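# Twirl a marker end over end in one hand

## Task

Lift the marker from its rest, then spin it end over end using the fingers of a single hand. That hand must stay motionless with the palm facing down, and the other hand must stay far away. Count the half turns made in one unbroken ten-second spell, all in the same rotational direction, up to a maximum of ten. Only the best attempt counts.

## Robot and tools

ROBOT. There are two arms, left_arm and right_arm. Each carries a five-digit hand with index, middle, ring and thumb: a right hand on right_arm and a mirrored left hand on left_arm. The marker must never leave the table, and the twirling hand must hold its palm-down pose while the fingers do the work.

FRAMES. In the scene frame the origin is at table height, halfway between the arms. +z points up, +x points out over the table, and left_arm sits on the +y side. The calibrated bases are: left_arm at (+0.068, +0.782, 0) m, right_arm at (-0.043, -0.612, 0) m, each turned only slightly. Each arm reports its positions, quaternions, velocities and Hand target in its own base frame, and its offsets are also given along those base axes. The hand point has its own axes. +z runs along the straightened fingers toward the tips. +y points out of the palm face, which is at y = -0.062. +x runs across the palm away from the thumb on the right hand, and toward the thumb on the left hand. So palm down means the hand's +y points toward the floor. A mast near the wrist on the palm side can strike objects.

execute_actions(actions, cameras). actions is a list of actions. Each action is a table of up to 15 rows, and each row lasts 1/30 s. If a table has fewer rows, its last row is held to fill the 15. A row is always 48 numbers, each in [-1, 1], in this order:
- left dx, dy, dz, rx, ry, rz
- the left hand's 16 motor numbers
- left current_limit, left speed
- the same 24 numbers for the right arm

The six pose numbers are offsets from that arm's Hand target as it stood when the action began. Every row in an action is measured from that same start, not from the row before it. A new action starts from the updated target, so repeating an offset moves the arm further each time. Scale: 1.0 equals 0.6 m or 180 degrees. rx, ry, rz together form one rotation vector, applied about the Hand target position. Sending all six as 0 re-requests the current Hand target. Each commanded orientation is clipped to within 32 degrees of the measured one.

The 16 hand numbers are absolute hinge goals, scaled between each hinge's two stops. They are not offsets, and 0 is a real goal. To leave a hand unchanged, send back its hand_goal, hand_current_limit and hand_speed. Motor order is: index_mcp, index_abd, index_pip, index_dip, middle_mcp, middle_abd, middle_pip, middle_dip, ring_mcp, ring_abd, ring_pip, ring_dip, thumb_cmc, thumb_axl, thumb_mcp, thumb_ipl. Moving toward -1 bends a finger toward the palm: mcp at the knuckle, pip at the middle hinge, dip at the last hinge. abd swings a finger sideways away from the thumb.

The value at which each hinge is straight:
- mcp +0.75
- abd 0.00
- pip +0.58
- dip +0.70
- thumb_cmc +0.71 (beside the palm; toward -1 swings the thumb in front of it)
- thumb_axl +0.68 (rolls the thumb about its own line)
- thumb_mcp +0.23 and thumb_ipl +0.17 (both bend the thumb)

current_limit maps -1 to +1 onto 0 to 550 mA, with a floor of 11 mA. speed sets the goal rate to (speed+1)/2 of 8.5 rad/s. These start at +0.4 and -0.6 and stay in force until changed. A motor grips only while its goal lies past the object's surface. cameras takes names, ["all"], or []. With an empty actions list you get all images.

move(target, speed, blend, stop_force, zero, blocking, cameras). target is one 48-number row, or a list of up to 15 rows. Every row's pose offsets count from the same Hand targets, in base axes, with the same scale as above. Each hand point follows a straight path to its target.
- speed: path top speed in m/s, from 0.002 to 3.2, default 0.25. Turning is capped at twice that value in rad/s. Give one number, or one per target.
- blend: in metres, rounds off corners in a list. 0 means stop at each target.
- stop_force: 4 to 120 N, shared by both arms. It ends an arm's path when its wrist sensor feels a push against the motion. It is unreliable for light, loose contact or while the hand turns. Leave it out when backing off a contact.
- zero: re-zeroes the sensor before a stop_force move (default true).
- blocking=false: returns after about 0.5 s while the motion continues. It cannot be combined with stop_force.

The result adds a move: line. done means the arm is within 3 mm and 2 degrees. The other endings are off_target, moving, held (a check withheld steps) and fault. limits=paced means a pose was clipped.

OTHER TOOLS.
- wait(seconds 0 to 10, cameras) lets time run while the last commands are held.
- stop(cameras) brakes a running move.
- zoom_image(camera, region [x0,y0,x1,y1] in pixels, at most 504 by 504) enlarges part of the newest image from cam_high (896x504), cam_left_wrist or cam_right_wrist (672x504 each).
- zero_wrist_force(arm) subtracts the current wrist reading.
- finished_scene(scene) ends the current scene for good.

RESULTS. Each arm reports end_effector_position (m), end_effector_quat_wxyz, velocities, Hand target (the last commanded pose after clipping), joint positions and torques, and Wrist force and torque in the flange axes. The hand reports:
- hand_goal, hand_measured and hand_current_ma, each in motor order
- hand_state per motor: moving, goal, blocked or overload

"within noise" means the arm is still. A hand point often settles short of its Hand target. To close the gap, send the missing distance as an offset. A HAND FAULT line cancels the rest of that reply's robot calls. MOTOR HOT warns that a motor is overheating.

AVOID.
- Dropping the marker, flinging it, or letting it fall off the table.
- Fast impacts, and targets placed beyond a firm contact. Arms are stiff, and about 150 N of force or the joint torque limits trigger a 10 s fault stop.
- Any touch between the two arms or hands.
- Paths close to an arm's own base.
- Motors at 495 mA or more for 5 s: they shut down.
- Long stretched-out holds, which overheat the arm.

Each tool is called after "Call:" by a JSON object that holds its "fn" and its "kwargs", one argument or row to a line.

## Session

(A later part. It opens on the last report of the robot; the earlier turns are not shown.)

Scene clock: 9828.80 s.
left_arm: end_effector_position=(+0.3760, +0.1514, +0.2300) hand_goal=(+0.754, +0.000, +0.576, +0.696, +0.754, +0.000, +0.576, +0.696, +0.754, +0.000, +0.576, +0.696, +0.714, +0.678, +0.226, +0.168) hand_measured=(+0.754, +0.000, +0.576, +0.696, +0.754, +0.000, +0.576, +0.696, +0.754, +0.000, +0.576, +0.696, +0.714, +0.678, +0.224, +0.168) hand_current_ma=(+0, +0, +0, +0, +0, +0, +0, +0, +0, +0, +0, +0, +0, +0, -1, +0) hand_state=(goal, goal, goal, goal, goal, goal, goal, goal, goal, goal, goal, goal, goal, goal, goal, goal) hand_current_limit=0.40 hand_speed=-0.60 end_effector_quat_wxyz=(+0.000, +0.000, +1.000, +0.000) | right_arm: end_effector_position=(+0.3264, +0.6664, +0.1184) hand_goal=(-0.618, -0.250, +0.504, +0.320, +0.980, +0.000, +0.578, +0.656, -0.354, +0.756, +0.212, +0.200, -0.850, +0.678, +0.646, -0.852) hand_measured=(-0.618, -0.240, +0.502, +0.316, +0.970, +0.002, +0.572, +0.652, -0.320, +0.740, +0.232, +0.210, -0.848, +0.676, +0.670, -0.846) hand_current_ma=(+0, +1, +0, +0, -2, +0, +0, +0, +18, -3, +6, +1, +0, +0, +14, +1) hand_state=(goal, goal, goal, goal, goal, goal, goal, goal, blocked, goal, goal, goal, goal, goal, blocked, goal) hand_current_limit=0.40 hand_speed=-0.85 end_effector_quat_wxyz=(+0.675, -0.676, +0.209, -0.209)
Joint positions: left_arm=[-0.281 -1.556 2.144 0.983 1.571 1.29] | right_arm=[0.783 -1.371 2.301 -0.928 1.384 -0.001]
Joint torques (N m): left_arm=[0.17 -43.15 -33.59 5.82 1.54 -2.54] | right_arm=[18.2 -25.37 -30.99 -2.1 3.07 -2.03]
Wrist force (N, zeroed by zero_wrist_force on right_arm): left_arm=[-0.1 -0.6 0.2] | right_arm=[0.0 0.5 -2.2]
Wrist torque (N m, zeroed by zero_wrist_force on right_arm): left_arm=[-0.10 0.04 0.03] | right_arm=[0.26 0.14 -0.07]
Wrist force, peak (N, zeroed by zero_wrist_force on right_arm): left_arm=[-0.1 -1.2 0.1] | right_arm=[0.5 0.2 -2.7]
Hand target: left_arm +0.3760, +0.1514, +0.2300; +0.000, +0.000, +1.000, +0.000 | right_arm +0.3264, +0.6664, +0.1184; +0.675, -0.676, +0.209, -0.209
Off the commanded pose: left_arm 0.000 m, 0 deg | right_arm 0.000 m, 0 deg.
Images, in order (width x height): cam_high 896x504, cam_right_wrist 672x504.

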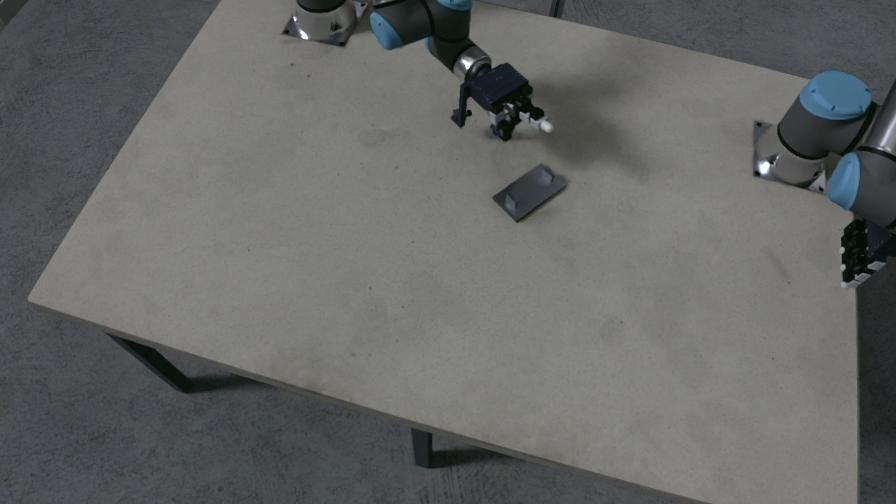

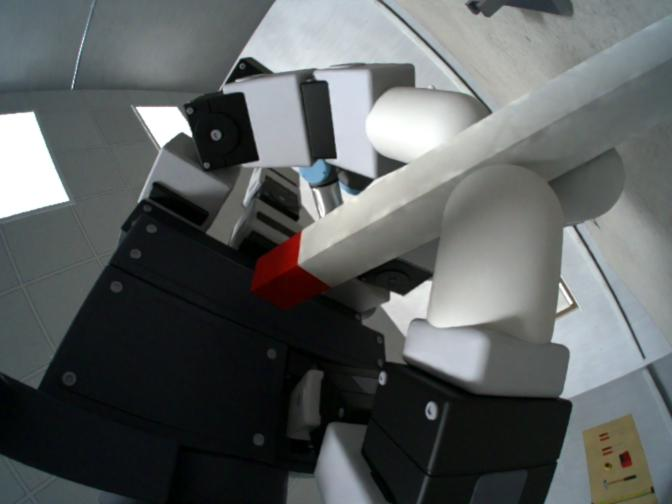

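Call:
{"fn": "execute_actions", "kwargs": {
  "actions": [
    [[0,0,0,0,0,0,0.754,0,0.576,0.696,0.754,0,0.576,0.696,0.754,0,0.576,0.696,0.714,0.678,0.226,0.168,0.4,-0.6,0,0,0,0,0,0,0.1,-0.1,0.504,0.3,0.98,0.0,0.577,0.656,-0.355,0.756,0.212,0.20,-0.850,0.677,0.645,-0.853,0.4,-0.3]],
    [[0,0,0,0,0,0,0.754,0,0.576,0.696,0.754,0,0.576,0.696,0.754,0,0.576,0.696,0.714,0.678,0.226,0.168,0.4,-0.6,0,0,0,0,0,0,0.7,0,0.504,0.3,0.98,0.0,0.577,0.656,-0.355,0.756,0.212,0.20,-0.850,0.677,0.645,-0.853,0.4,-0.3]]
  ],
  "cameras": ["cam_right_wrist"]
}}

Call:
{"fn": "move", "kwargs": {
  "target": [0,0,0,0,0,0,0.754,0,0.576,0.696,0.754,0,0.576,0.696,0.754,0,0.576,0.696,0.714,0.678,0.226,0.168,0.4,-0.6,0,0,-0.0357,0,0,0,0.70,0,0.504,0.30,0.98,0.0,0.577,0.656,-0.355,0.756,0.212,0.20,-0.850,0.677,0.645,-0.853,0.4,-0.6],
  "speed": 0.06,
  "cameras": ["cam_high"]
}}

Call:
{"fn": "zoom_image", "kwargs": {
  "camera": "cam_high",
  "region": [440, 60, 580, 160]
}}

Scene clock: 9848.97 s.
left_arm: end_effector_position=(+0.3760, +0.1514, +0.2300) hand_goal=(+0.754, +0.000, +0.576, +0.696, +0.754, +0.000, +0.576, +0.696, +0.754, +0.000, +0.576, +0.696, +0.714, +0.678, +0.226, +0.168) hand_measured=(+0.754, +0.000, +0.576, +0.696, +0.754, +0.000, +0.576, +0.696, +0.754, +0.000, +0.576, +0.696, +0.714, +0.678, +0.224, +0.168) hand_current_ma=(+0, +0, +0, +0, +0, +0, +0, +0, +0, +0, +0, +0, +0, +0, -1, +0) hand_state=(goal, goal, goal, goal, goal, goal, goal, goal, goal, goal, goal, goal, goal, goal, goal, goal) hand_current_limit=0.40 hand_speed=-0.60 end_effector_quat_wxyz=(+0.000, +0.000, +1.000, +0.000) | right_arm: end_effector_position=(+0.3264, +0.6664, +0.1184) hand_goal=(+0.700, +0.000, +0.504, +0.300, +0.980, +0.000, +0.578, +0.656, -0.354, +0.756, +0.212, +0.200, -0.850, +0.678, +0.646, -0.852) hand_measured=(+0.678, -0.004, +0.502, +0.302, +0.970, +0.002, +0.572, +0.652, -0.320, +0.740, +0.232, +0.210, -0.848, +0.676, +0.670, -0.846) hand_current_ma=(-7, +0, +0, +0, -2, +0, +0, +0, +18, -3, +6, +1, +0, +0, +14, +1) hand_state=(blocked, goal, goal, goal, goal, goal, goal, goal, blocked, goal, goal, goal, goal, goal, blocked, goal) hand_current_limit=0.40 hand_speed=-0.30 end_effector_quat_wxyz=(+0.675, -0.676, +0.209, -0.209)
Joint positions: left_arm=[-0.281 -1.556 2.144 0.983 1.571 1.29] | right_arm=[0.783 -1.371 2.301 -0.928 1.384 -0.001]
Joint torques (N m): left_arm=[-0.97 -43.54 -34.21 5.96 1.42 -2.6] | right_arm=[19.09 -27.67 -24.98 0.39 2.53 -2.02]
Wrist force (N, zeroed by zero_wrist_force on right_arm): left_arm=[-0.1 -0.7 -0.1] | right_arm=[0.2 0.4 -2.3]
Wrist torque (N m, zeroed by zero_wrist_force on right_arm): left_arm=[-0.08 0.03 0.03] | right_arm=[0.20 0.11 -0.06]
Wrist force, peak (N, zeroed by zero_wrist_force on right_arm): left_arm=[0.0 -1.0 -0.2] | right_arm=[0.3 0.5 -2.8]
Hand target: left_arm +0.3760, +0.1514, +0.2300; +0.000, +0.000, +1.000, +0.000 | right_arm +0.3264, +0.6664, +0.1184; +0.675, -0.676, +0.209, -0.209
Off the commanded pose: left_arm 0.000 m, 0 deg | right_arm 0.000 m, 0 deg.
Images, in order (width x height): cam_right_wrist 672x504.

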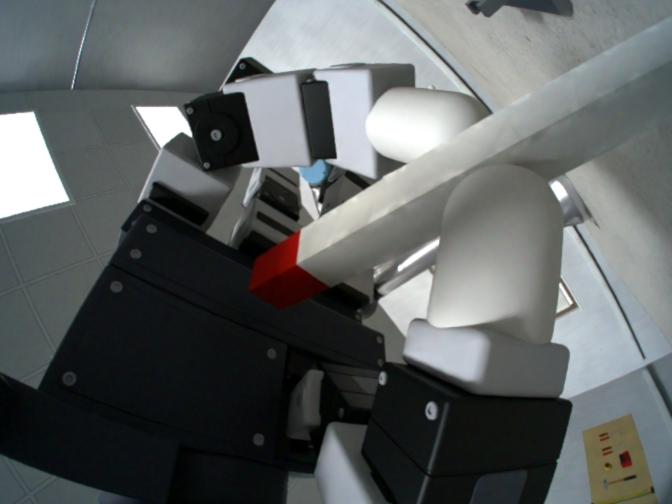

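Scene clock: 9849.73 s.
left_arm: end_effector_position=(+0.3760, +0.1514, +0.2300) hand_goal=(+0.754, +0.000, +0.576, +0.696, +0.754, +0.000, +0.576, +0.696, +0.754, +0.000, +0.576, +0.696, +0.714, +0.678, +0.226, +0.168) hand_measured=(+0.754, +0.000, +0.576, +0.696, +0.754, +0.000, +0.576, +0.696, +0.754, +0.000, +0.576, +0.696, +0.714, +0.678, +0.224, +0.168) hand_current_ma=(+0, +0, +0, +0, +0, +0, +0, +0, +0, +0, +0, +0, +0, +0, -1, +0) hand_state=(goal, goal, goal, goal, goal, goal, goal, goal, goal, goal, goal, goal, goal, goal, goal, goal) hand_current_limit=0.40 hand_speed=-0.60 end_effector_quat_wxyz=(+0.000, +0.000, +1.000, +0.000) | right_arm: end_effector_position=(+0.3263, +0.6663, +0.0969) hand_goal=(+0.700, +0.000, +0.504, +0.300, +0.980, +0.000, +0.578, +0.656, -0.354, +0.756, +0.212, +0.200, -0.850, +0.678, +0.646, -0.852) hand_measured=(+0.678, -0.004, +0.502, +0.302, +0.970, +0.002, +0.572, +0.652, -0.320, +0.740, +0.232, +0.210, -0.848, +0.676, +0.670, -0.846) hand_current_ma=(-7, +0, +0, +0, -2, +0, +0, +0, +18, -3, +6, +1, +0, +0, +14, +1) hand_state=(blocked, goal, goal, goal, goal, goal, goal, goal, blocked, goal, goal, goal, goal, goal, blocked, goal) hand_current_limit=0.40 hand_speed=-0.60 end_effector_quat_wxyz=(+0.675, -0.676, +0.209, -0.209) end_effector_velocity=(+0.001, -0.001, +0.001) end_effector_angular_velocity=(-0.001, +0.001, -0.002)
Joint positions: left_arm=[-0.281 -1.556 2.144 0.983 1.571 1.29] | right_arm=[0.783 -1.333 2.312 -0.978 1.384 -0.001]
Joint velocities: left_arm=[within noise] | right_arm=[-0.002 -0.002 -0.001 0.005 0 0]
Joint torques (N m): left_arm=[-0.68 -41.52 -33.86 5.93 1.56 -2.7] | right_arm=[17.16 -56.31 -32.1 1.69 2.18 -1.89]
Wrist force (N, zeroed by zero_wrist_force on right_arm): left_arm=[0.1 -0.8 -0.2] | right_arm=[0.3 0.5 -2.1]
Wrist torque (N m, zeroed by zero_wrist_force on right_arm): left_arm=[-0.09 0.01 0.05] | right_arm=[0.19 0.06 -0.02]
Wrist force, peak (N, zeroed by zero_wrist_force on right_arm): left_arm=[-0.3 -0.9 -0.2] | right_arm=[0.3 1.4 -2.2]
Hand target: left_arm +0.3760, +0.1514, +0.2300; +0.000, +0.000, +1.000, +0.000 | right_arm +0.3264, +0.6664, +0.0970; +0.675, -0.676, +0.209, -0.209
Off the commanded pose: left_arm 0.000 m, 0 deg | right_arm 0.000 m, 0 deg.
move: done
Images, in order (width x height): cam_high 896x504.

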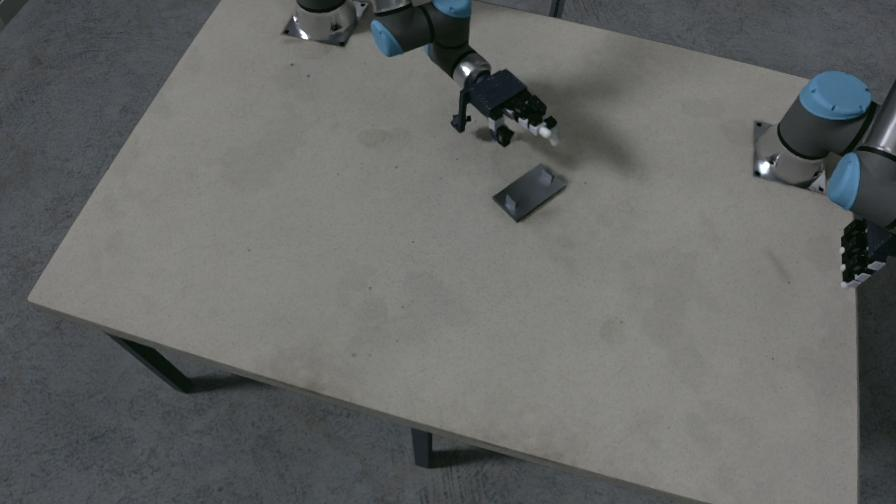

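Scaled by 3.600 from the camera's 896x504 image, which has a finer 1280x720 frame.

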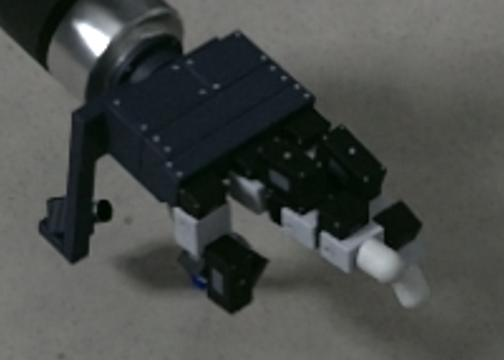

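Call:
{"fn": "move", "kwargs": {
  "target": [0,0,0,0,0,0,0.754,0,0.576,0.696,0.754,0,0.576,0.696,0.754,0,0.576,0.696,0.714,0.678,0.226,0.168,0.4,-0.6,-0.0012,0.0008,-0.0083,0,0,0,0.70,0,0.504,0.30,0.98,0.0,0.577,0.656,-0.355,0.756,0.212,0.20,-0.850,0.677,0.645,-0.853,0.4,-0.6],
  "speed": 0.008,
  "stop_force": 8,
  "cameras": ["cam_right_wrist"]
}}

Call:
{"fn": "move", "kwargs": {
  "target": [0,0,0,0,0,0,0.754,0,0.576,0.696,0.754,0,0.576,0.696,0.754,0,0.576,0.696,0.714,0.678,0.226,0.168,0.4,-0.6,-0.0006,0.0004,-0.0042,0,0,0,0.70,0,0.504,0.30,0.98,0.0,0.577,0.656,-0.355,0.756,0.212,0.20,-0.850,0.677,0.645,-0.853,0.4,-0.6],
  "speed": 0.008,
  "stop_force": 8,
  "cameras": ["cam_right_wrist"]
}}

Scene clock: 9859.17 s.
left_arm: end_effector_position=(+0.3760, +0.1514, +0.2300) hand_goal=(+0.754, +0.000, +0.576, +0.696, +0.754, +0.000, +0.576, +0.696, +0.754, +0.000, +0.576, +0.696, +0.714, +0.678, +0.226, +0.168) hand_measured=(+0.754, +0.000, +0.576, +0.696, +0.754, +0.000, +0.576, +0.696, +0.754, +0.000, +0.576, +0.696, +0.714, +0.678, +0.224, +0.168) hand_current_ma=(+0, +0, +0, +0, +0, +0, +0, +0, +0, +0, +0, +0, +0, +0, -1, +0) hand_state=(goal, goal, goal, goal, goal, goal, goal, goal, goal, goal, goal, goal, goal, goal, goal, goal) hand_current_limit=0.40 hand_speed=-0.60 end_effector_quat_wxyz=(+0.000, +0.000, +1.000, +0.000) | right_arm: end_effector_position=(+0.3256, +0.6668, +0.0919) hand_goal=(+0.700, +0.000, +0.504, +0.300, +0.980, +0.000, +0.578, +0.656, -0.354, +0.756, +0.212, +0.200, -0.850, +0.678, +0.646, -0.852) hand_measured=(+0.678, -0.004, +0.502, +0.302, +0.970, +0.002, +0.572, +0.652, -0.320, +0.758, +0.232, +0.206, -0.860, +0.676, +0.670, -0.850) hand_current_ma=(-7, +0, +0, +0, -2, +0, +0, +0, +18, +0, +6, +1, -1, +0, +14, +0) hand_state=(blocked, goal, goal, goal, goal, goal, goal, goal, blocked, goal, goal, goal, goal, goal, blocked, goal) hand_current_limit=0.40 hand_speed=-0.60 end_effector_quat_wxyz=(+0.675, -0.676, +0.209, -0.209)
Joint positions: left_arm=[-0.281 -1.556 2.144 0.983 1.571 1.29] | right_arm=[0.785 -1.324 2.313 -0.989 1.386 -0.001]
Joint torques (N m): left_arm=[-0.68 -42.26 -33.75 5.98 1.81 -2.49] | right_arm=[10.45 -54.15 -22.54 2.06 0.82 0.22]
Wrist force (N, zeroed by zero_wrist_force on right_arm): left_arm=[-0.1 -0.7 0.0] | right_arm=[0.6 -3.0 -2.4]
Wrist torque (N m, zeroed by zero_wrist_force on right_arm): left_arm=[-0.09 0.03 0.03] | right_arm=[-0.01 0.05 -0.09]
Wrist force, peak (N, zeroed by zero_wrist_force on right_arm): left_arm=[0.2 -1.0 -0.2] | right_arm=[0.9 -3.6 -2.7]
Hand target: left_arm +0.3760, +0.1514, +0.2300; +0.000, +0.000, +1.000, +0.000 | right_arm +0.3256, +0.6668, +0.0920; +0.675, -0.676, +0.209, -0.209
Off the commanded pose: left_arm 0.000 m, 0 deg | right_arm 0.000 m, 0 deg.
move: done
Images, in order (width x height): cam_right_wrist 672x504.

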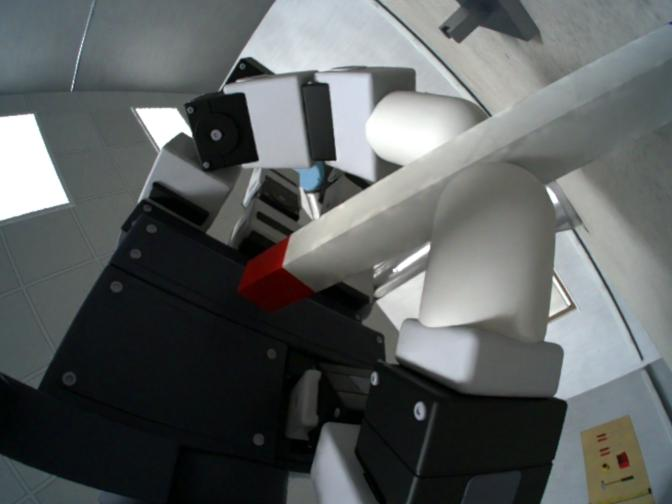

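Scene clock: 9860.27 s.
left_arm: end_effector_position=(+0.3760, +0.1514, +0.2300) hand_goal=(+0.754, +0.000, +0.576, +0.696, +0.754, +0.000, +0.576, +0.696, +0.754, +0.000, +0.576, +0.696, +0.714, +0.678, +0.226, +0.168) hand_measured=(+0.754, +0.000, +0.576, +0.696, +0.754, +0.000, +0.576, +0.696, +0.754, +0.000, +0.576, +0.696, +0.714, +0.678, +0.224, +0.168) hand_current_ma=(+0, +0, +0, +0, +0, +0, +0, +0, +0, +0, +0, +0, +0, +0, -1, +0) hand_state=(goal, goal, goal, goal, goal, goal, goal, goal, goal, goal, goal, goal, goal, goal, goal, goal) hand_current_limit=0.40 hand_speed=-0.60 end_effector_quat_wxyz=(+0.000, +0.000, +1.000, +0.000) | right_arm: end_effector_position=(+0.3253, +0.6671, +0.0894) hand_goal=(+0.700, +0.000, +0.504, +0.300, +0.980, +0.000, +0.578, +0.656, -0.354, +0.756, +0.212, +0.200, -0.850, +0.678, +0.646, -0.852) hand_measured=(+0.678, -0.004, +0.502, +0.302, +0.970, +0.002, +0.572, +0.652, -0.320, +0.760, +0.232, +0.206, -0.862, +0.676, +0.670, -0.852) hand_current_ma=(-7, +0, +0, +0, -2, +0, +0, +0, +18, +0, +6, +1, -2, +0, +14, +0) hand_state=(blocked, goal, goal, goal, goal, goal, goal, goal, blocked, goal, goal, goal, goal, goal, blocked, goal) hand_current_limit=0.40 hand_speed=-0.60 end_effector_quat_wxyz=(+0.675, -0.676, +0.209, -0.209)
Joint positions: left_arm=[-0.281 -1.556 2.144 0.983 1.571 1.29] | right_arm=[0.786 -1.319 2.314 -0.995 1.387 -0.001]
Joint torques (N m): left_arm=[-0.42 -43.04 -33.65 5.99 1.47 -2.57] | right_arm=[14.32 -51.54 -19.6 1.88 1.71 0.3]
Wrist force (N, zeroed by zero_wrist_force on right_arm): left_arm=[0.0 -0.6 0.1] | right_arm=[0.8 -3.4 -2.4]
Wrist torque (N m, zeroed by zero_wrist_force on right_arm): left_arm=[-0.09 0.02 0.04] | right_arm=[-0.05 0.03 -0.09]
Wrist force, peak (N, zeroed by zero_wrist_force on right_arm): left_arm=[0.0 -0.9 0.0] | right_arm=[0.9 -4.3 -2.5]
Hand target: left_arm +0.3760, +0.1514, +0.2300; +0.000, +0.000, +1.000, +0.000 | right_arm +0.3253, +0.6671, +0.0895; +0.675, -0.676, +0.209, -0.209
Off the commanded pose: left_arm 0.000 m, 0 deg | right_arm 0.000 m, 0 deg.
move: done
Images, in order (width x height): cam_right_wrist 672x504.

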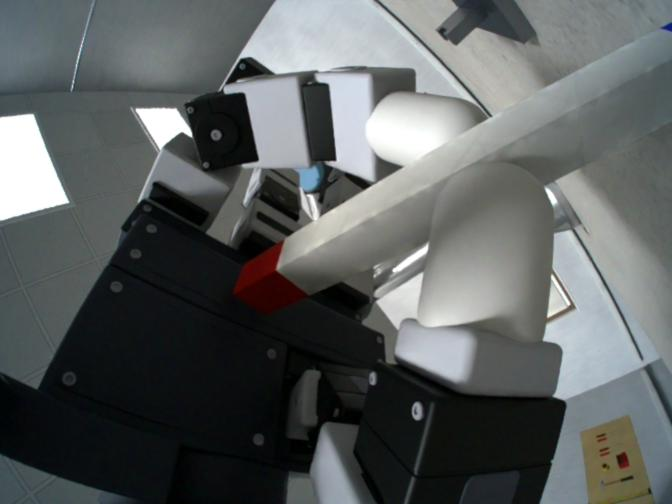

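Call:
{"fn": "move", "kwargs": {
  "target": [0,0,0,0,0,0,0.754,0,0.576,0.696,0.754,0,0.576,0.696,0.754,0,0.576,0.696,0.714,0.678,0.226,0.168,0.4,-0.6,-0.0004,0.0003,-0.0027,0,0,0,0.70,0,0.504,0.30,0.98,0.0,0.577,0.656,-0.355,0.756,0.212,0.20,-0.850,0.677,0.645,-0.853,0.4,-0.6],
  "speed": 0.008,
  "stop_force": 8
}}

Call:
{"fn": "move", "kwargs": {
  "target": [
    [0,0,0,0,0,0,0.754,0,0.576,0.696,0.754,0,0.576,0.696,0.754,0,0.576,0.696,0.714,0.678,0.226,0.168,0.4,-0.6,0.0002,-0.0002,0.008,0,0,0,0.70,0,0.504,0.30,0.98,0.0,0.577,0.656,-0.355,0.756,0.212,0.20,-0.850,0.677,0.645,-0.853,0.4,-0.6],
    [0,0,0,0,0,0,0.754,0,0.576,0.696,0.754,0,0.576,0.696,0.754,0,0.576,0.696,0.714,0.678,0.226,0.168,0.4,-0.6,0.001,-0.001,0.052,0,0,0,0.70,0,0.504,0.30,0.98,0.0,0.577,0.656,-0.355,0.756,0.212,0.20,-0.850,0.677,0.645,-0.853,0.4,-0.6]
  ],
  "speed": [0.01, 0.08],
  "cameras": ["cam_right_wrist"]
}}

Scene clock: 9872.03 s.
left_arm: end_effector_position=(+0.3760, +0.1514, +0.2300) hand_goal=(+0.754, +0.000, +0.576, +0.696, +0.754, +0.000, +0.576, +0.696, +0.754, +0.000, +0.576, +0.696, +0.714, +0.678, +0.226, +0.168) hand_measured=(+0.754, +0.000, +0.576, +0.696, +0.754, +0.000, +0.576, +0.696, +0.754, +0.000, +0.576, +0.696, +0.714, +0.678, +0.224, +0.168) hand_current_ma=(+0, +0, +0, +0, +0, +0, +0, +0, +0, +0, +0, +0, +0, +0, -1, +0) hand_state=(goal, goal, goal, goal, goal, goal, goal, goal, goal, goal, goal, goal, goal, goal, goal, goal) hand_current_limit=0.40 hand_speed=-0.60 end_effector_quat_wxyz=(+0.000, +0.000, +1.000, +0.000) | right_arm: end_effector_position=(+0.3251, +0.6673, +0.0878) hand_goal=(+0.700, +0.000, +0.504, +0.300, +0.980, +0.000, +0.578, +0.656, -0.354, +0.756, +0.212, +0.200, -0.850, +0.678, +0.646, -0.852) hand_measured=(+0.678, -0.004, +0.502, +0.302, +0.970, +0.002, +0.572, +0.652, -0.320, +0.760, +0.232, +0.206, -0.864, +0.676, +0.670, -0.852) hand_current_ma=(-7, +0, +0, +0, -2, +0, +0, +0, +18, +0, +6, +1, -3, +0, +14, +0) hand_state=(blocked, goal, goal, goal, goal, goal, goal, goal, blocked, goal, goal, goal, goal, goal, blocked, goal) hand_current_limit=0.40 hand_speed=-0.60 end_effector_quat_wxyz=(+0.675, -0.676, +0.209, -0.209)
Joint positions: left_arm=[-0.281 -1.556 2.144 0.983 1.571 1.29] | right_arm=[0.786 -1.316 2.315 -0.999 1.387 -0.001]
Joint torques (N m): left_arm=[-0.68 -42.5 -33.92 6.07 1.64 -2.55] | right_arm=[20.76 -39.35 -17.15 0.07 2.36 0.13]
Wrist force (N, zeroed by zero_wrist_force on right_arm): left_arm=[-0.1 -0.8 0.0] | right_arm=[0.9 -3.7 -2.5]
Wrist torque (N m, zeroed by zero_wrist_force on right_arm): left_arm=[-0.12 0.03 0.04] | right_arm=[-0.06 0.02 -0.09]
Wrist force, peak (N, zeroed by zero_wrist_force on right_arm): left_arm=[-0.1 -1.0 -0.3] | right_arm=[1.0 -4.5 -2.6]
Hand target: left_arm +0.3760, +0.1514, +0.2300; +0.000, +0.000, +1.000, +0.000 | right_arm +0.3250, +0.6673, +0.0879; +0.675, -0.676, +0.209, -0.209
Off the commanded pose: left_arm 0.000 m, 0 deg | right_arm 0.000 m, 0 deg.
move: done

Scene clock: 9873.37 s.
left_arm: end_effector_position=(+0.3760, +0.1514, +0.2300) hand_goal=(+0.754, +0.000, +0.576, +0.696, +0.754, +0.000, +0.576, +0.696, +0.754, +0.000, +0.576, +0.696, +0.714, +0.678, +0.226, +0.168) hand_measured=(+0.754, +0.000, +0.576, +0.696, +0.754, +0.000, +0.576, +0.696, +0.754, +0.000, +0.576, +0.696, +0.714, +0.678, +0.224, +0.168) hand_current_ma=(+0, +0, +0, +0, +0, +0, +0, +0, +0, +0, +0, +0, +0, +0, -1, +0) hand_state=(goal, goal, goal, goal, goal, goal, goal, goal, goal, goal, goal, goal, goal, goal, goal, goal) hand_current_limit=0.40 hand_speed=-0.60 end_effector_quat_wxyz=(+0.000, +0.000, +1.000, +0.000) | right_arm: end_effector_position=(+0.3257, +0.6667, +0.1191) hand_goal=(+0.700, +0.000, +0.504, +0.300, +0.980, +0.000, +0.578, +0.656, -0.354, +0.756, +0.212, +0.200, -0.850, +0.678, +0.646, -0.852) hand_measured=(+0.680, -0.004, +0.502, +0.302, +0.970, +0.002, +0.572, +0.652, -0.320, +0.750, +0.232, +0.208, -0.854, +0.676, +0.670, -0.846) hand_current_ma=(-7, +0, +0, +0, -2, +0, +0, +0, +18, +0, +6, +1, +0, +0, +14, +1) hand_state=(blocked, goal, goal, goal, goal, goal, goal, goal, blocked, goal, blocked, goal, goal, goal, blocked, goal) hand_current_limit=0.40 hand_speed=-0.60 end_effector_quat_wxyz=(+0.675, -0.676, +0.209, -0.209)
Joint positions: left_arm=[-0.281 -1.556 2.144 0.983 1.571 1.29] | right_arm=[0.784 -1.373 2.3 -0.927 1.385 -0.001]
Joint torques (N m): left_arm=[-0.46 -41.68 -33.21 5.81 1.5 -2.52] | right_arm=[-14.45 -44.15 -20.43 -3.51 -2.32 -0.6]
Wrist force (N, zeroed by zero_wrist_force on right_arm): left_arm=[-0.3 -0.6 -0.2] | right_arm=[0.0 0.2 -2.3]
Wrist torque (N m, zeroed by zero_wrist_force on right_arm): left_arm=[-0.07 0.05 0.01] | right_arm=[0.18 0.14 -0.08]
Wrist force, peak (N, zeroed by zero_wrist_force on right_arm): left_arm=[-0.3 -0.9 -0.2] | right_arm=[0.9 -3.6 -2.3]
Hand target: left_arm +0.3760, +0.1514, +0.2300; +0.000, +0.000, +1.000, +0.000 | right_arm +0.3256, +0.6667, +0.1191; +0.675, -0.676, +0.209, -0.209
Off the commanded pose: left_arm 0.000 m, 0 deg | right_arm 0.000 m, 0 deg.
move: done
Images, in order (width x height): cam_right_wrist 672x504.

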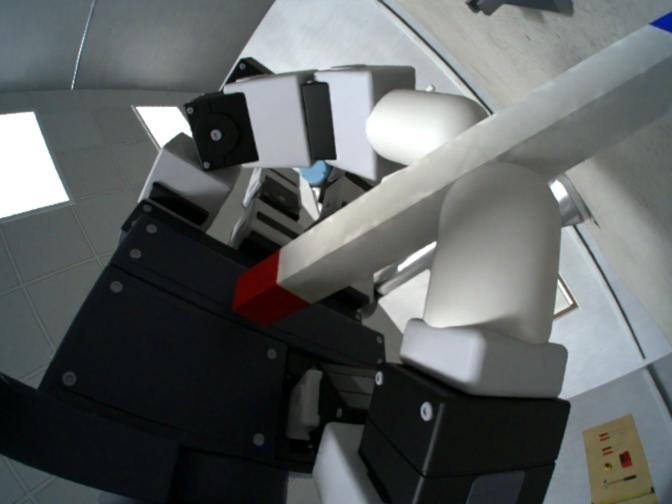

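Call:
{"fn": "execute_actions", "kwargs": {
  "actions": [
    [[0,0,0,0,0,0,0.754,0,0.576,0.696,0.754,0,0.576,0.696,0.754,0,0.576,0.696,0.714,0.678,0.226,0.168,0.4,-0.6,0,0,0,0,0,0,0.2,-0.045,0.504,-0.485,0.98,0.0,0.577,0.656,-0.355,0.756,0.212,0.20,-0.850,0.677,0.645,-0.853,0.4,-0.3]],
    [[0,0,0,0,0,0,0.754,0,0.576,0.696,0.754,0,0.576,0.696,0.754,0,0.576,0.696,0.714,0.678,0.226,0.168,0.4,-0.6,0,0,0,0,0,0,-0.487,-0.045,0.504,-0.485,0.98,0.0,0.577,0.656,-0.355,0.756,0.212,0.20,-0.850,0.677,0.645,-0.853,0.4,-0.4]],
    [[0,0,0,0,0,0,0.754,0,0.576,0.696,0.754,0,0.576,0.696,0.754,0,0.576,0.696,0.714,0.678,0.226,0.168,0.4,-0.6,0,0,0,0,0,0,-0.50,-0.07,0.504,-0.26,0.98,0.0,0.577,0.656,-0.355,0.756,0.212,0.20,-0.850,0.677,0.645,-0.853,1.0,1.0],[0,0,0,0,0,0,0.754,0,0.576,0.696,0.754,0,0.576,0.696,0.754,0,0.576,0.696,0.714,0.678,0.226,0.168,0.4,-0.6,0,0,0,0,0,0,-0.525,-0.11,0.504,-0.09,0.98,0.0,0.577,0.656,-0.355,0.756,0.212,0.20,-0.850,0.677,0.645,-0.853,1.0,1.0],[0,0,0,0,0,0,0.754,0,0.576,0.696,0.754,0,0.576,0.696,0.754,0,0.576,0.696,0.714,0.678,0.226,0.168,0.4,-0.6,0,0,0,0,0,0,-0.537,-0.14,0.504,0.02,0.98,0.0,0.577,0.656,-0.355,0.756,0.212,0.20,-0.850,0.677,0.645,-0.853,1.0,1.0],[0,0,0,0,0,0,0.754,0,0.576,0.696,0.754,0,0.576,0.696,0.754,0,0.576,0.696,0.714,0.678,0.226,0.168,0.4,-0.6,0,0,0,0,0,0,-0.56,-0.27,0.504,0.16,0.98,0.0,0.577,0.656,-0.355,0.756,0.212,0.20,-0.850,0.677,0.645,-0.853,1.0,1.0],[0,0,0,0,0,0,0.754,0,0.576,0.696,0.754,0,0.576,0.696,0.754,0,0.576,0.696,0.714,0.678,0.226,0.168,0.4,-0.6,0,0,0,0,0,0,-0.60,-0.42,0.504,0.36,0.98,0.0,0.577,0.656,-0.355,0.756,0.212,0.20,-0.850,0.677,0.645,-0.853,1.0,1.0],[0,0,0,0,0,0,0.754,0,0.576,0.696,0.754,0,0.576,0.696,0.754,0,0.576,0.696,0.714,0.678,0.226,0.168,0.4,-0.6,0,0,0,0,0,0,-0.62,-0.48,0.504,0.42,0.98,0.0,0.577,0.656,-0.355,0.756,0.212,0.20,-0.850,0.677,0.645,-0.853,1.0,1.0],[0,0,0,0,0,0,0.754,0,0.576,0.696,0.754,0,0.576,0.696,0.754,0,0.576,0.696,0.714,0.678,0.226,0.168,0.4,-0.6,0,0,0,0,0,0,0.1,-0.1,0.504,0.3,0.98,0.0,0.577,0.656,-0.355,0.756,0.212,0.20,-0.850,0.677,0.645,-0.853,1.0,1.0]]
  ],
  "cameras": ["cam_high","cam_right_wrist"]
}}

Call:
{"fn": "zoom_image", "kwargs": {
  "camera": "cam_high",
  "region": [440, 60, 580, 160]
}}

Scene clock: 9892.00 s.
left_arm: end_effector_position=(+0.3760, +0.1514, +0.2300) hand_goal=(+0.754, +0.000, +0.576, +0.696, +0.754, +0.000, +0.576, +0.696, +0.754, +0.000, +0.576, +0.696, +0.714, +0.678, +0.226, +0.168) hand_measured=(+0.754, +0.000, +0.576, +0.696, +0.754, +0.000, +0.576, +0.696, +0.754, +0.000, +0.576, +0.696, +0.714, +0.678, +0.224, +0.168) hand_current_ma=(+0, +0, +0, +0, +0, +0, +0, +0, +0, +0, +0, +0, +0, +0, -1, +0) hand_state=(goal, goal, goal, goal, goal, goal, goal, goal, goal, goal, goal, goal, goal, goal, goal, goal) hand_current_limit=0.40 hand_speed=-0.60 end_effector_quat_wxyz=(+0.000, +0.000, +1.000, +0.000) | right_arm: end_effector_position=(+0.3256, +0.6667, +0.1191) hand_goal=(+0.100, -0.100, +0.504, +0.300, +0.980, +0.000, +0.578, +0.656, -0.354, +0.756, +0.212, +0.200, -0.850, +0.678, +0.646, -0.852) hand_measured=(+0.086, -0.100, +0.502, +0.302, +0.970, +0.002, +0.572, +0.652, -0.320, +0.730, +0.224, +0.204, -0.846, +0.676, +0.672, -0.842) hand_current_ma=(-3, +0, +0, +0, -2, +0, +0, +0, +19, -8, +2, +0, +0, +0, +16, +3) hand_state=(goal, goal, goal, goal, goal, goal, goal, goal, blocked, blocked, goal, goal, goal, goal, blocked, goal) hand_current_limit=1.00 hand_speed=1.00 end_effector_quat_wxyz=(+0.675, -0.676, +0.209, -0.209)
Joint positions: left_arm=[-0.281 -1.556 2.144 0.983 1.571 1.29] | right_arm=[0.784 -1.373 2.3 -0.927 1.385 -0.001]
Joint torques (N m): left_arm=[0.31 -42.15 -33.76 6.11 1.29 -2.5] | right_arm=[15.67 -51.7 -22.97 -0.25 2.55 -2.02]
Wrist force (N, zeroed by zero_wrist_force on right_arm): left_arm=[0.0 -0.7 -0.2] | right_arm=[0.1 0.2 -2.4]
Wrist torque (N m, zeroed by zero_wrist_force on right_arm): left_arm=[-0.07 0.02 0.03] | right_arm=[0.20 0.13 -0.07]
Wrist force, peak (N, zeroed by zero_wrist_force on right_arm): left_arm=[0.0 -1.1 -0.3] | right_arm=[0.4 0.3 -3.2]
Hand target: left_arm +0.3760, +0.1514, +0.2300; +0.000, +0.000, +1.000, +0.000 | right_arm +0.3256, +0.6667, +0.1191; +0.675, -0.676, +0.209, -0.209
Off the commanded pose: left_arm 0.000 m, 0 deg | right_arm 0.000 m, 0 deg.
Images, in order (width x height): cam_high 896x504, cam_right_wrist 672x504.

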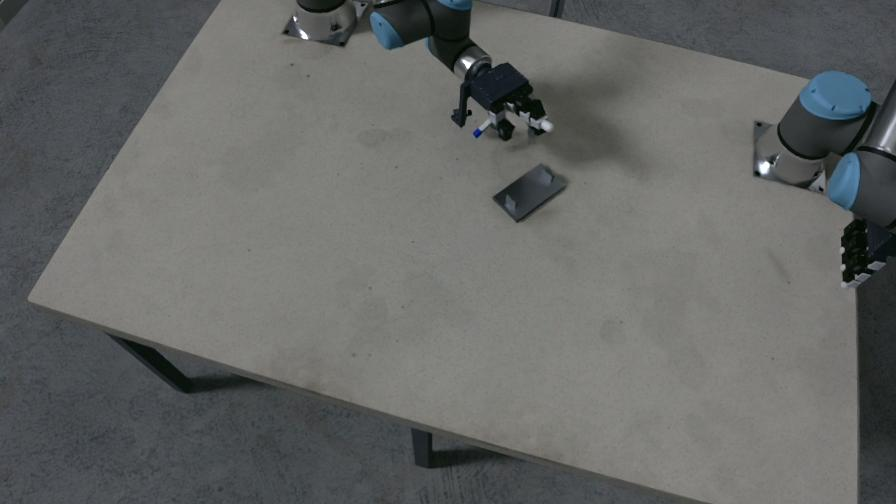

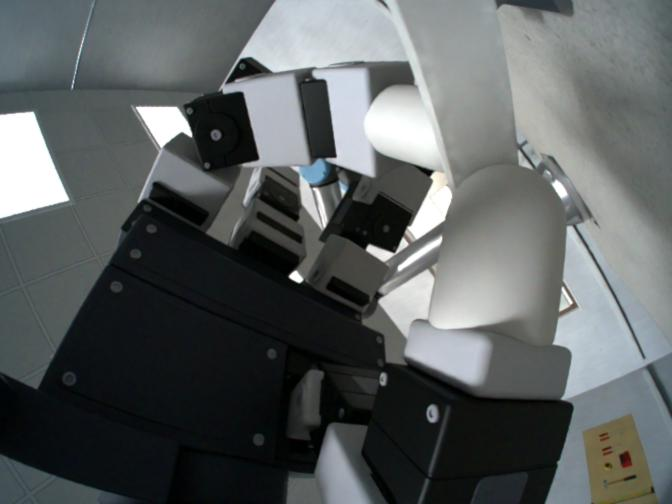

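Scaled by 3.600 from the camera's 896x504 image, which has a finer 1280x720 frame.

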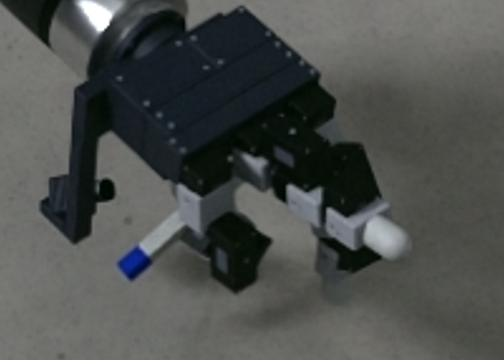

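Call:
{"fn": "move", "kwargs": {
  "target": [0,0,0,0,0,0,0.754,0,0.576,0.696,0.754,0,0.576,0.696,0.754,0,0.576,0.696,0.714,0.678,0.226,0.168,0.4,-0.6,0,0,-0.1068,-0.0910,0.0637,0,0.70,0,0.504,0.30,0.98,0.0,0.577,0.656,-0.355,0.756,0.212,0.20,-0.850,0.677,0.645,-0.853,0.4,-0.6],
  "speed": 0.1
}}

Call:
{"fn": "move", "kwargs": {
  "target": [0,0,0,0,0,0,0.754,0,0.576,0.696,0.754,0,0.576,0.696,0.754,0,0.576,0.696,0.714,0.678,0.226,0.168,0.4,-0.6,-0.0412,0.0283,-0.043,0,0,0,0.70,0,0.504,0.30,0.98,0.0,0.577,0.656,-0.355,0.756,0.212,0.20,-0.850,0.677,0.645,-0.853,0.4,-0.6],
  "speed": 0.03,
  "stop_force": 5,
  "cameras": ["cam_right_wrist"]
}}

Call:
{"fn": "move", "kwargs": {
  "target": [0,0,0,0,0,0,0.754,0,0.576,0.696,0.754,0,0.576,0.696,0.754,0,0.576,0.696,0.714,0.678,0.226,0.168,0.4,-0.6,0.0412,-0.0283,0.15,0.0910,-0.0637,0,0.70,0,0.504,0.30,0.98,0.0,0.577,0.656,-0.355,0.756,0.212,0.20,-0.850,0.677,0.645,-0.853,0.4,-0.6],
  "speed": 0.1,
  "cameras": ["cam_high","cam_right_wrist"]
}}

Call:
{"fn": "zoom_image", "kwargs": {
  "camera": "cam_high",
  "region": [440, 60, 580, 160]
}}

Scene clock: 9902.83 s.
left_arm: end_effector_position=(+0.3760, +0.1514, +0.2300) hand_goal=(+0.754, +0.000, +0.576, +0.696, +0.754, +0.000, +0.576, +0.696, +0.754, +0.000, +0.576, +0.696, +0.714, +0.678, +0.226, +0.168) hand_measured=(+0.754, +0.000, +0.576, +0.696, +0.754, +0.000, +0.576, +0.696, +0.754, +0.000, +0.576, +0.696, +0.714, +0.678, +0.224, +0.168) hand_current_ma=(+0, +0, +0, +0, +0, +0, +0, +0, +0, +0, +0, +0, +0, +0, -1, +0) hand_state=(goal, goal, goal, goal, goal, goal, goal, goal, goal, goal, goal, goal, goal, goal, goal, goal) hand_current_limit=0.40 hand_speed=-0.60 end_effector_quat_wxyz=(+0.000, +0.000, +1.000, +0.000) | right_arm: end_effector_position=(+0.3256, +0.6667, +0.0549) hand_goal=(+0.700, +0.000, +0.504, +0.300, +0.980, +0.000, +0.578, +0.656, -0.354, +0.756, +0.212, +0.200, -0.850, +0.678, +0.646, -0.852) hand_measured=(+0.678, -0.004, +0.502, +0.302, +0.970, +0.002, +0.572, +0.652, -0.320, +0.730, +0.224, +0.204, -0.846, +0.676, +0.672, -0.842) hand_current_ma=(-7, +0, +0, +0, -2, +0, +0, +0, +19, -7, +2, +0, +0, +0, +16, +3) hand_state=(blocked, goal, goal, goal, goal, goal, goal, goal, blocked, blocked, goal, goal, goal, goal, blocked, goal) hand_current_limit=0.40 hand_speed=-0.60 end_effector_quat_wxyz=(-0.548, +0.782, -0.243, +0.169)
Joint positions: left_arm=[-0.281 -1.556 2.144 0.983 1.571 1.29] | right_arm=[0.8 -1.273 2.137 -0.51 1.41 -0.056]
Joint torques (N m): left_arm=[-1.48 -43.42 -34.65 6.09 1.64 -2.47] | right_arm=[1.45 -57.66 -25.88 0.11 -2.87 2.46]
Wrist force (N, zeroed by zero_wrist_force on right_arm): left_arm=[0.0 -0.9 -0.1] | right_arm=[0.1 0.5 -2.0]
Wrist torque (N m, zeroed by zero_wrist_force on right_arm): left_arm=[-0.12 0.01 0.05] | right_arm=[0.24 0.04 0.06]
Wrist force, peak (N, zeroed by zero_wrist_force on right_arm): left_arm=[-0.3 -1.0 -0.1] | right_arm=[0.3 0.5 -2.8]
Hand target: left_arm +0.3760, +0.1514, +0.2300; +0.000, +0.000, +1.000, +0.000 | right_arm +0.3256, +0.6667, +0.0550; -0.548, +0.782, -0.243, +0.169
Off the commanded pose: left_arm 0.000 m, 0 deg | right_arm 0.000 m, 0 deg.
move: done

Scene clock: 9905.27 s.
left_arm: end_effector_position=(+0.3760, +0.1514, +0.2300) hand_goal=(+0.754, +0.000, +0.576, +0.696, +0.754, +0.000, +0.576, +0.696, +0.754, +0.000, +0.576, +0.696, +0.714, +0.678, +0.226, +0.168) hand_measured=(+0.754, +0.000, +0.576, +0.696, +0.754, +0.000, +0.576, +0.696, +0.754, +0.000, +0.576, +0.696, +0.714, +0.678, +0.224, +0.168) hand_current_ma=(+0, +0, +0, +0, +0, +0, +0, +0, +0, +0, +0, +0, +0, +0, -1, +0) hand_state=(goal, goal, goal, goal, goal, goal, goal, goal, goal, goal, goal, goal, goal, goal, goal, goal) hand_current_limit=0.40 hand_speed=-0.60 end_effector_quat_wxyz=(+0.000, +0.000, +1.000, +0.000) | right_arm: end_effector_position=(+0.3009, +0.6836, +0.0292) hand_goal=(+0.700, +0.000, +0.504, +0.300, +0.980, +0.000, +0.578, +0.656, -0.354, +0.756, +0.212, +0.200, -0.850, +0.678, +0.646, -0.852) hand_measured=(+0.680, -0.004, +0.502, +0.302, +0.970, +0.002, +0.572, +0.652, -0.320, +0.730, +0.224, +0.204, -0.846, +0.676, +0.672, -0.842) hand_current_ma=(-7, +0, +0, +0, -2, +0, +0, +0, +19, -7, +2, +0, +0, +0, +15, +3) hand_state=(blocked, goal, goal, goal, goal, goal, goal, goal, blocked, blocked, goal, goal, goal, goal, blocked, goal) hand_current_limit=0.40 hand_speed=-0.60 end_effector_quat_wxyz=(-0.548, +0.782, -0.243, +0.169)
Joint positions: left_arm=[-0.281 -1.556 2.144 0.983 1.571 1.29] | right_arm=[0.857 -1.227 2.139 -0.56 1.465 -0.036]
Joint torques (N m): left_arm=[0.96 -42.22 -32.85 6.2 1.66 -2.71] | right_arm=[-20.84 -65.18 -33.66 3.41 -3.66 -1.68]
Wrist force (N, zeroed by zero_wrist_force on right_arm): left_arm=[-0.1 -0.6 -0.1] | right_arm=[-0.3 0.3 -1.4]
Wrist torque (N m, zeroed by zero_wrist_force on right_arm): left_arm=[-0.08 0.02 0.03] | right_arm=[0.22 0.15 -0.11]
Wrist force, peak (N, zeroed by zero_wrist_force on right_arm): left_arm=[0.1 -0.8 -0.2] | right_arm=[0.0 0.3 -2.0]
Hand target: left_arm +0.3760, +0.1514, +0.2300; +0.000, +0.000, +1.000, +0.000 | right_arm +0.3009, +0.6836, +0.0292; -0.548, +0.782, -0.243, +0.169
Off the commanded pose: left_arm 0.000 m, 0 deg | right_arm 0.000 m, 0 deg.
move: done
Images, in order (width x height): cam_right_wrist 672x504.

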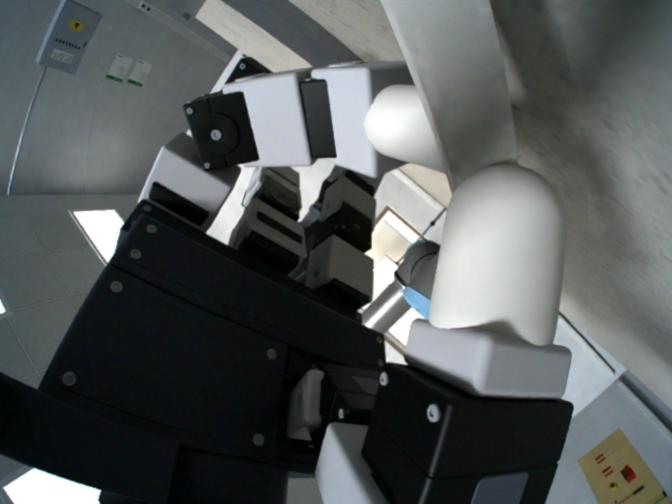

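Scene clock: 9907.43 s.
left_arm: end_effector_position=(+0.3760, +0.1514, +0.2300) hand_goal=(+0.754, +0.000, +0.576, +0.696, +0.754, +0.000, +0.576, +0.696, +0.754, +0.000, +0.576, +0.696, +0.714, +0.678, +0.226, +0.168) hand_measured=(+0.754, +0.000, +0.576, +0.696, +0.754, +0.000, +0.576, +0.696, +0.754, +0.000, +0.576, +0.696, +0.714, +0.678, +0.224, +0.168) hand_current_ma=(+0, +0, +0, +0, +0, +0, +0, +0, +0, +0, +0, +0, +0, +0, -1, +0) hand_state=(goal, goal, goal, goal, goal, goal, goal, goal, goal, goal, goal, goal, goal, goal, goal, goal) hand_current_limit=0.40 hand_speed=-0.60 end_effector_quat_wxyz=(+0.000, +0.000, +1.000, +0.000) | right_arm: end_effector_position=(+0.3257, +0.6666, +0.1192) hand_goal=(+0.700, +0.000, +0.504, +0.300, +0.980, +0.000, +0.578, +0.656, -0.354, +0.756, +0.212, +0.200, -0.850, +0.678, +0.646, -0.852) hand_measured=(+0.680, -0.004, +0.502, +0.302, +0.970, +0.002, +0.572, +0.652, -0.320, +0.730, +0.224, +0.204, -0.846, +0.676, +0.672, -0.842) hand_current_ma=(-7, +0, +0, +0, -2, +0, +0, +0, +19, -7, +2, +0, +0, +0, +15, +3) hand_state=(blocked, goal, goal, goal, goal, goal, goal, goal, blocked, blocked, goal, goal, goal, goal, blocked, goal) hand_current_limit=0.40 hand_speed=-0.60 end_effector_quat_wxyz=(+0.675, -0.676, +0.209, -0.209)
Joint positions: left_arm=[-0.281 -1.556 2.144 0.983 1.571 1.29] | right_arm=[0.784 -1.373 2.3 -0.926 1.385 -0.001]
Joint torques (N m): left_arm=[-1.07 -42.4 -33.19 6.04 1.42 -2.67] | right_arm=[20.9 -26.96 -31.84 -1.94 3.35 -2.25]
Wrist force (N, zeroed by zero_wrist_force on right_arm): left_arm=[-0.2 -0.6 -0.2] | right_arm=[0.1 0.4 -2.4]
Wrist torque (N m, zeroed by zero_wrist_force on right_arm): left_arm=[-0.07 0.04 0.02] | right_arm=[0.20 0.14 -0.09]
Wrist force, peak (N, zeroed by zero_wrist_force on right_arm): left_arm=[0.3 -0.9 -0.1] | right_arm=[0.2 0.1 -2.8]
Hand target: left_arm +0.3760, +0.1514, +0.2300; +0.000, +0.000, +1.000, +0.000 | right_arm +0.3256, +0.6667, +0.1192; +0.675, -0.676, +0.209, -0.209
Off the commanded pose: left_arm 0.000 m, 0 deg | right_arm 0.000 m, 0 deg.
move: done
Images, in order (width x height): cam_high 896x504, cam_right_wrist 672x504.

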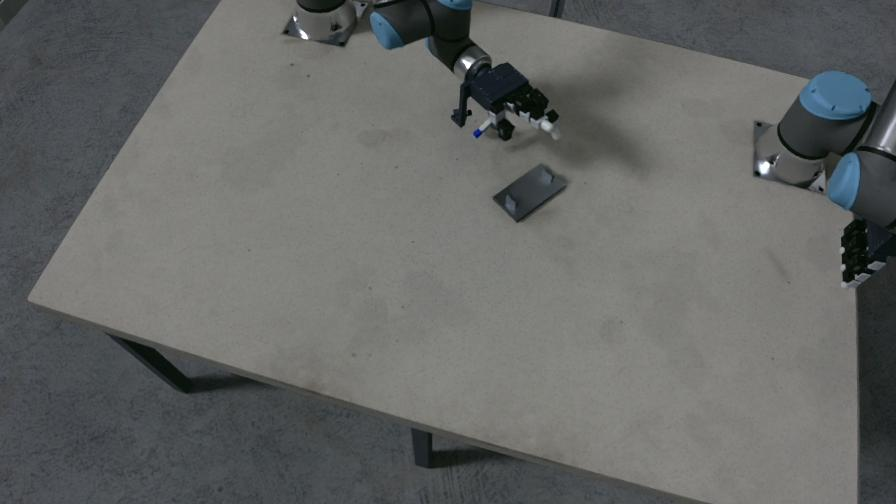

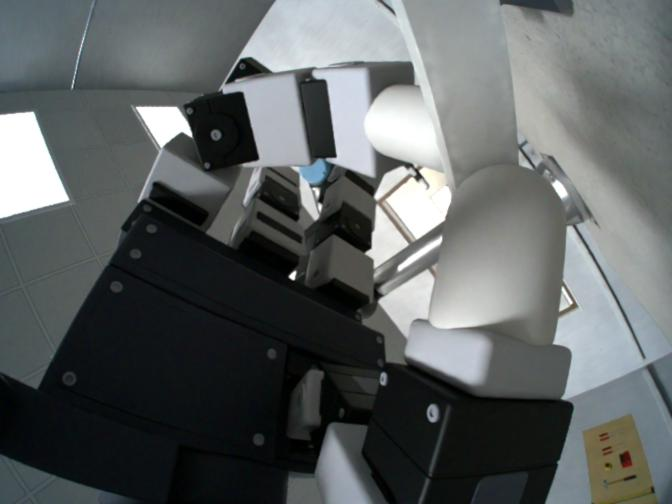

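Scaled by 3.600 from the camera's 896x504 image, which has a finer 1280x720 frame.

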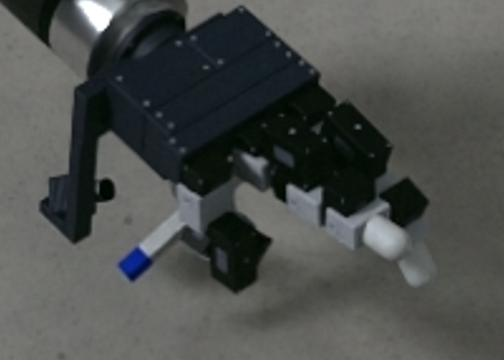

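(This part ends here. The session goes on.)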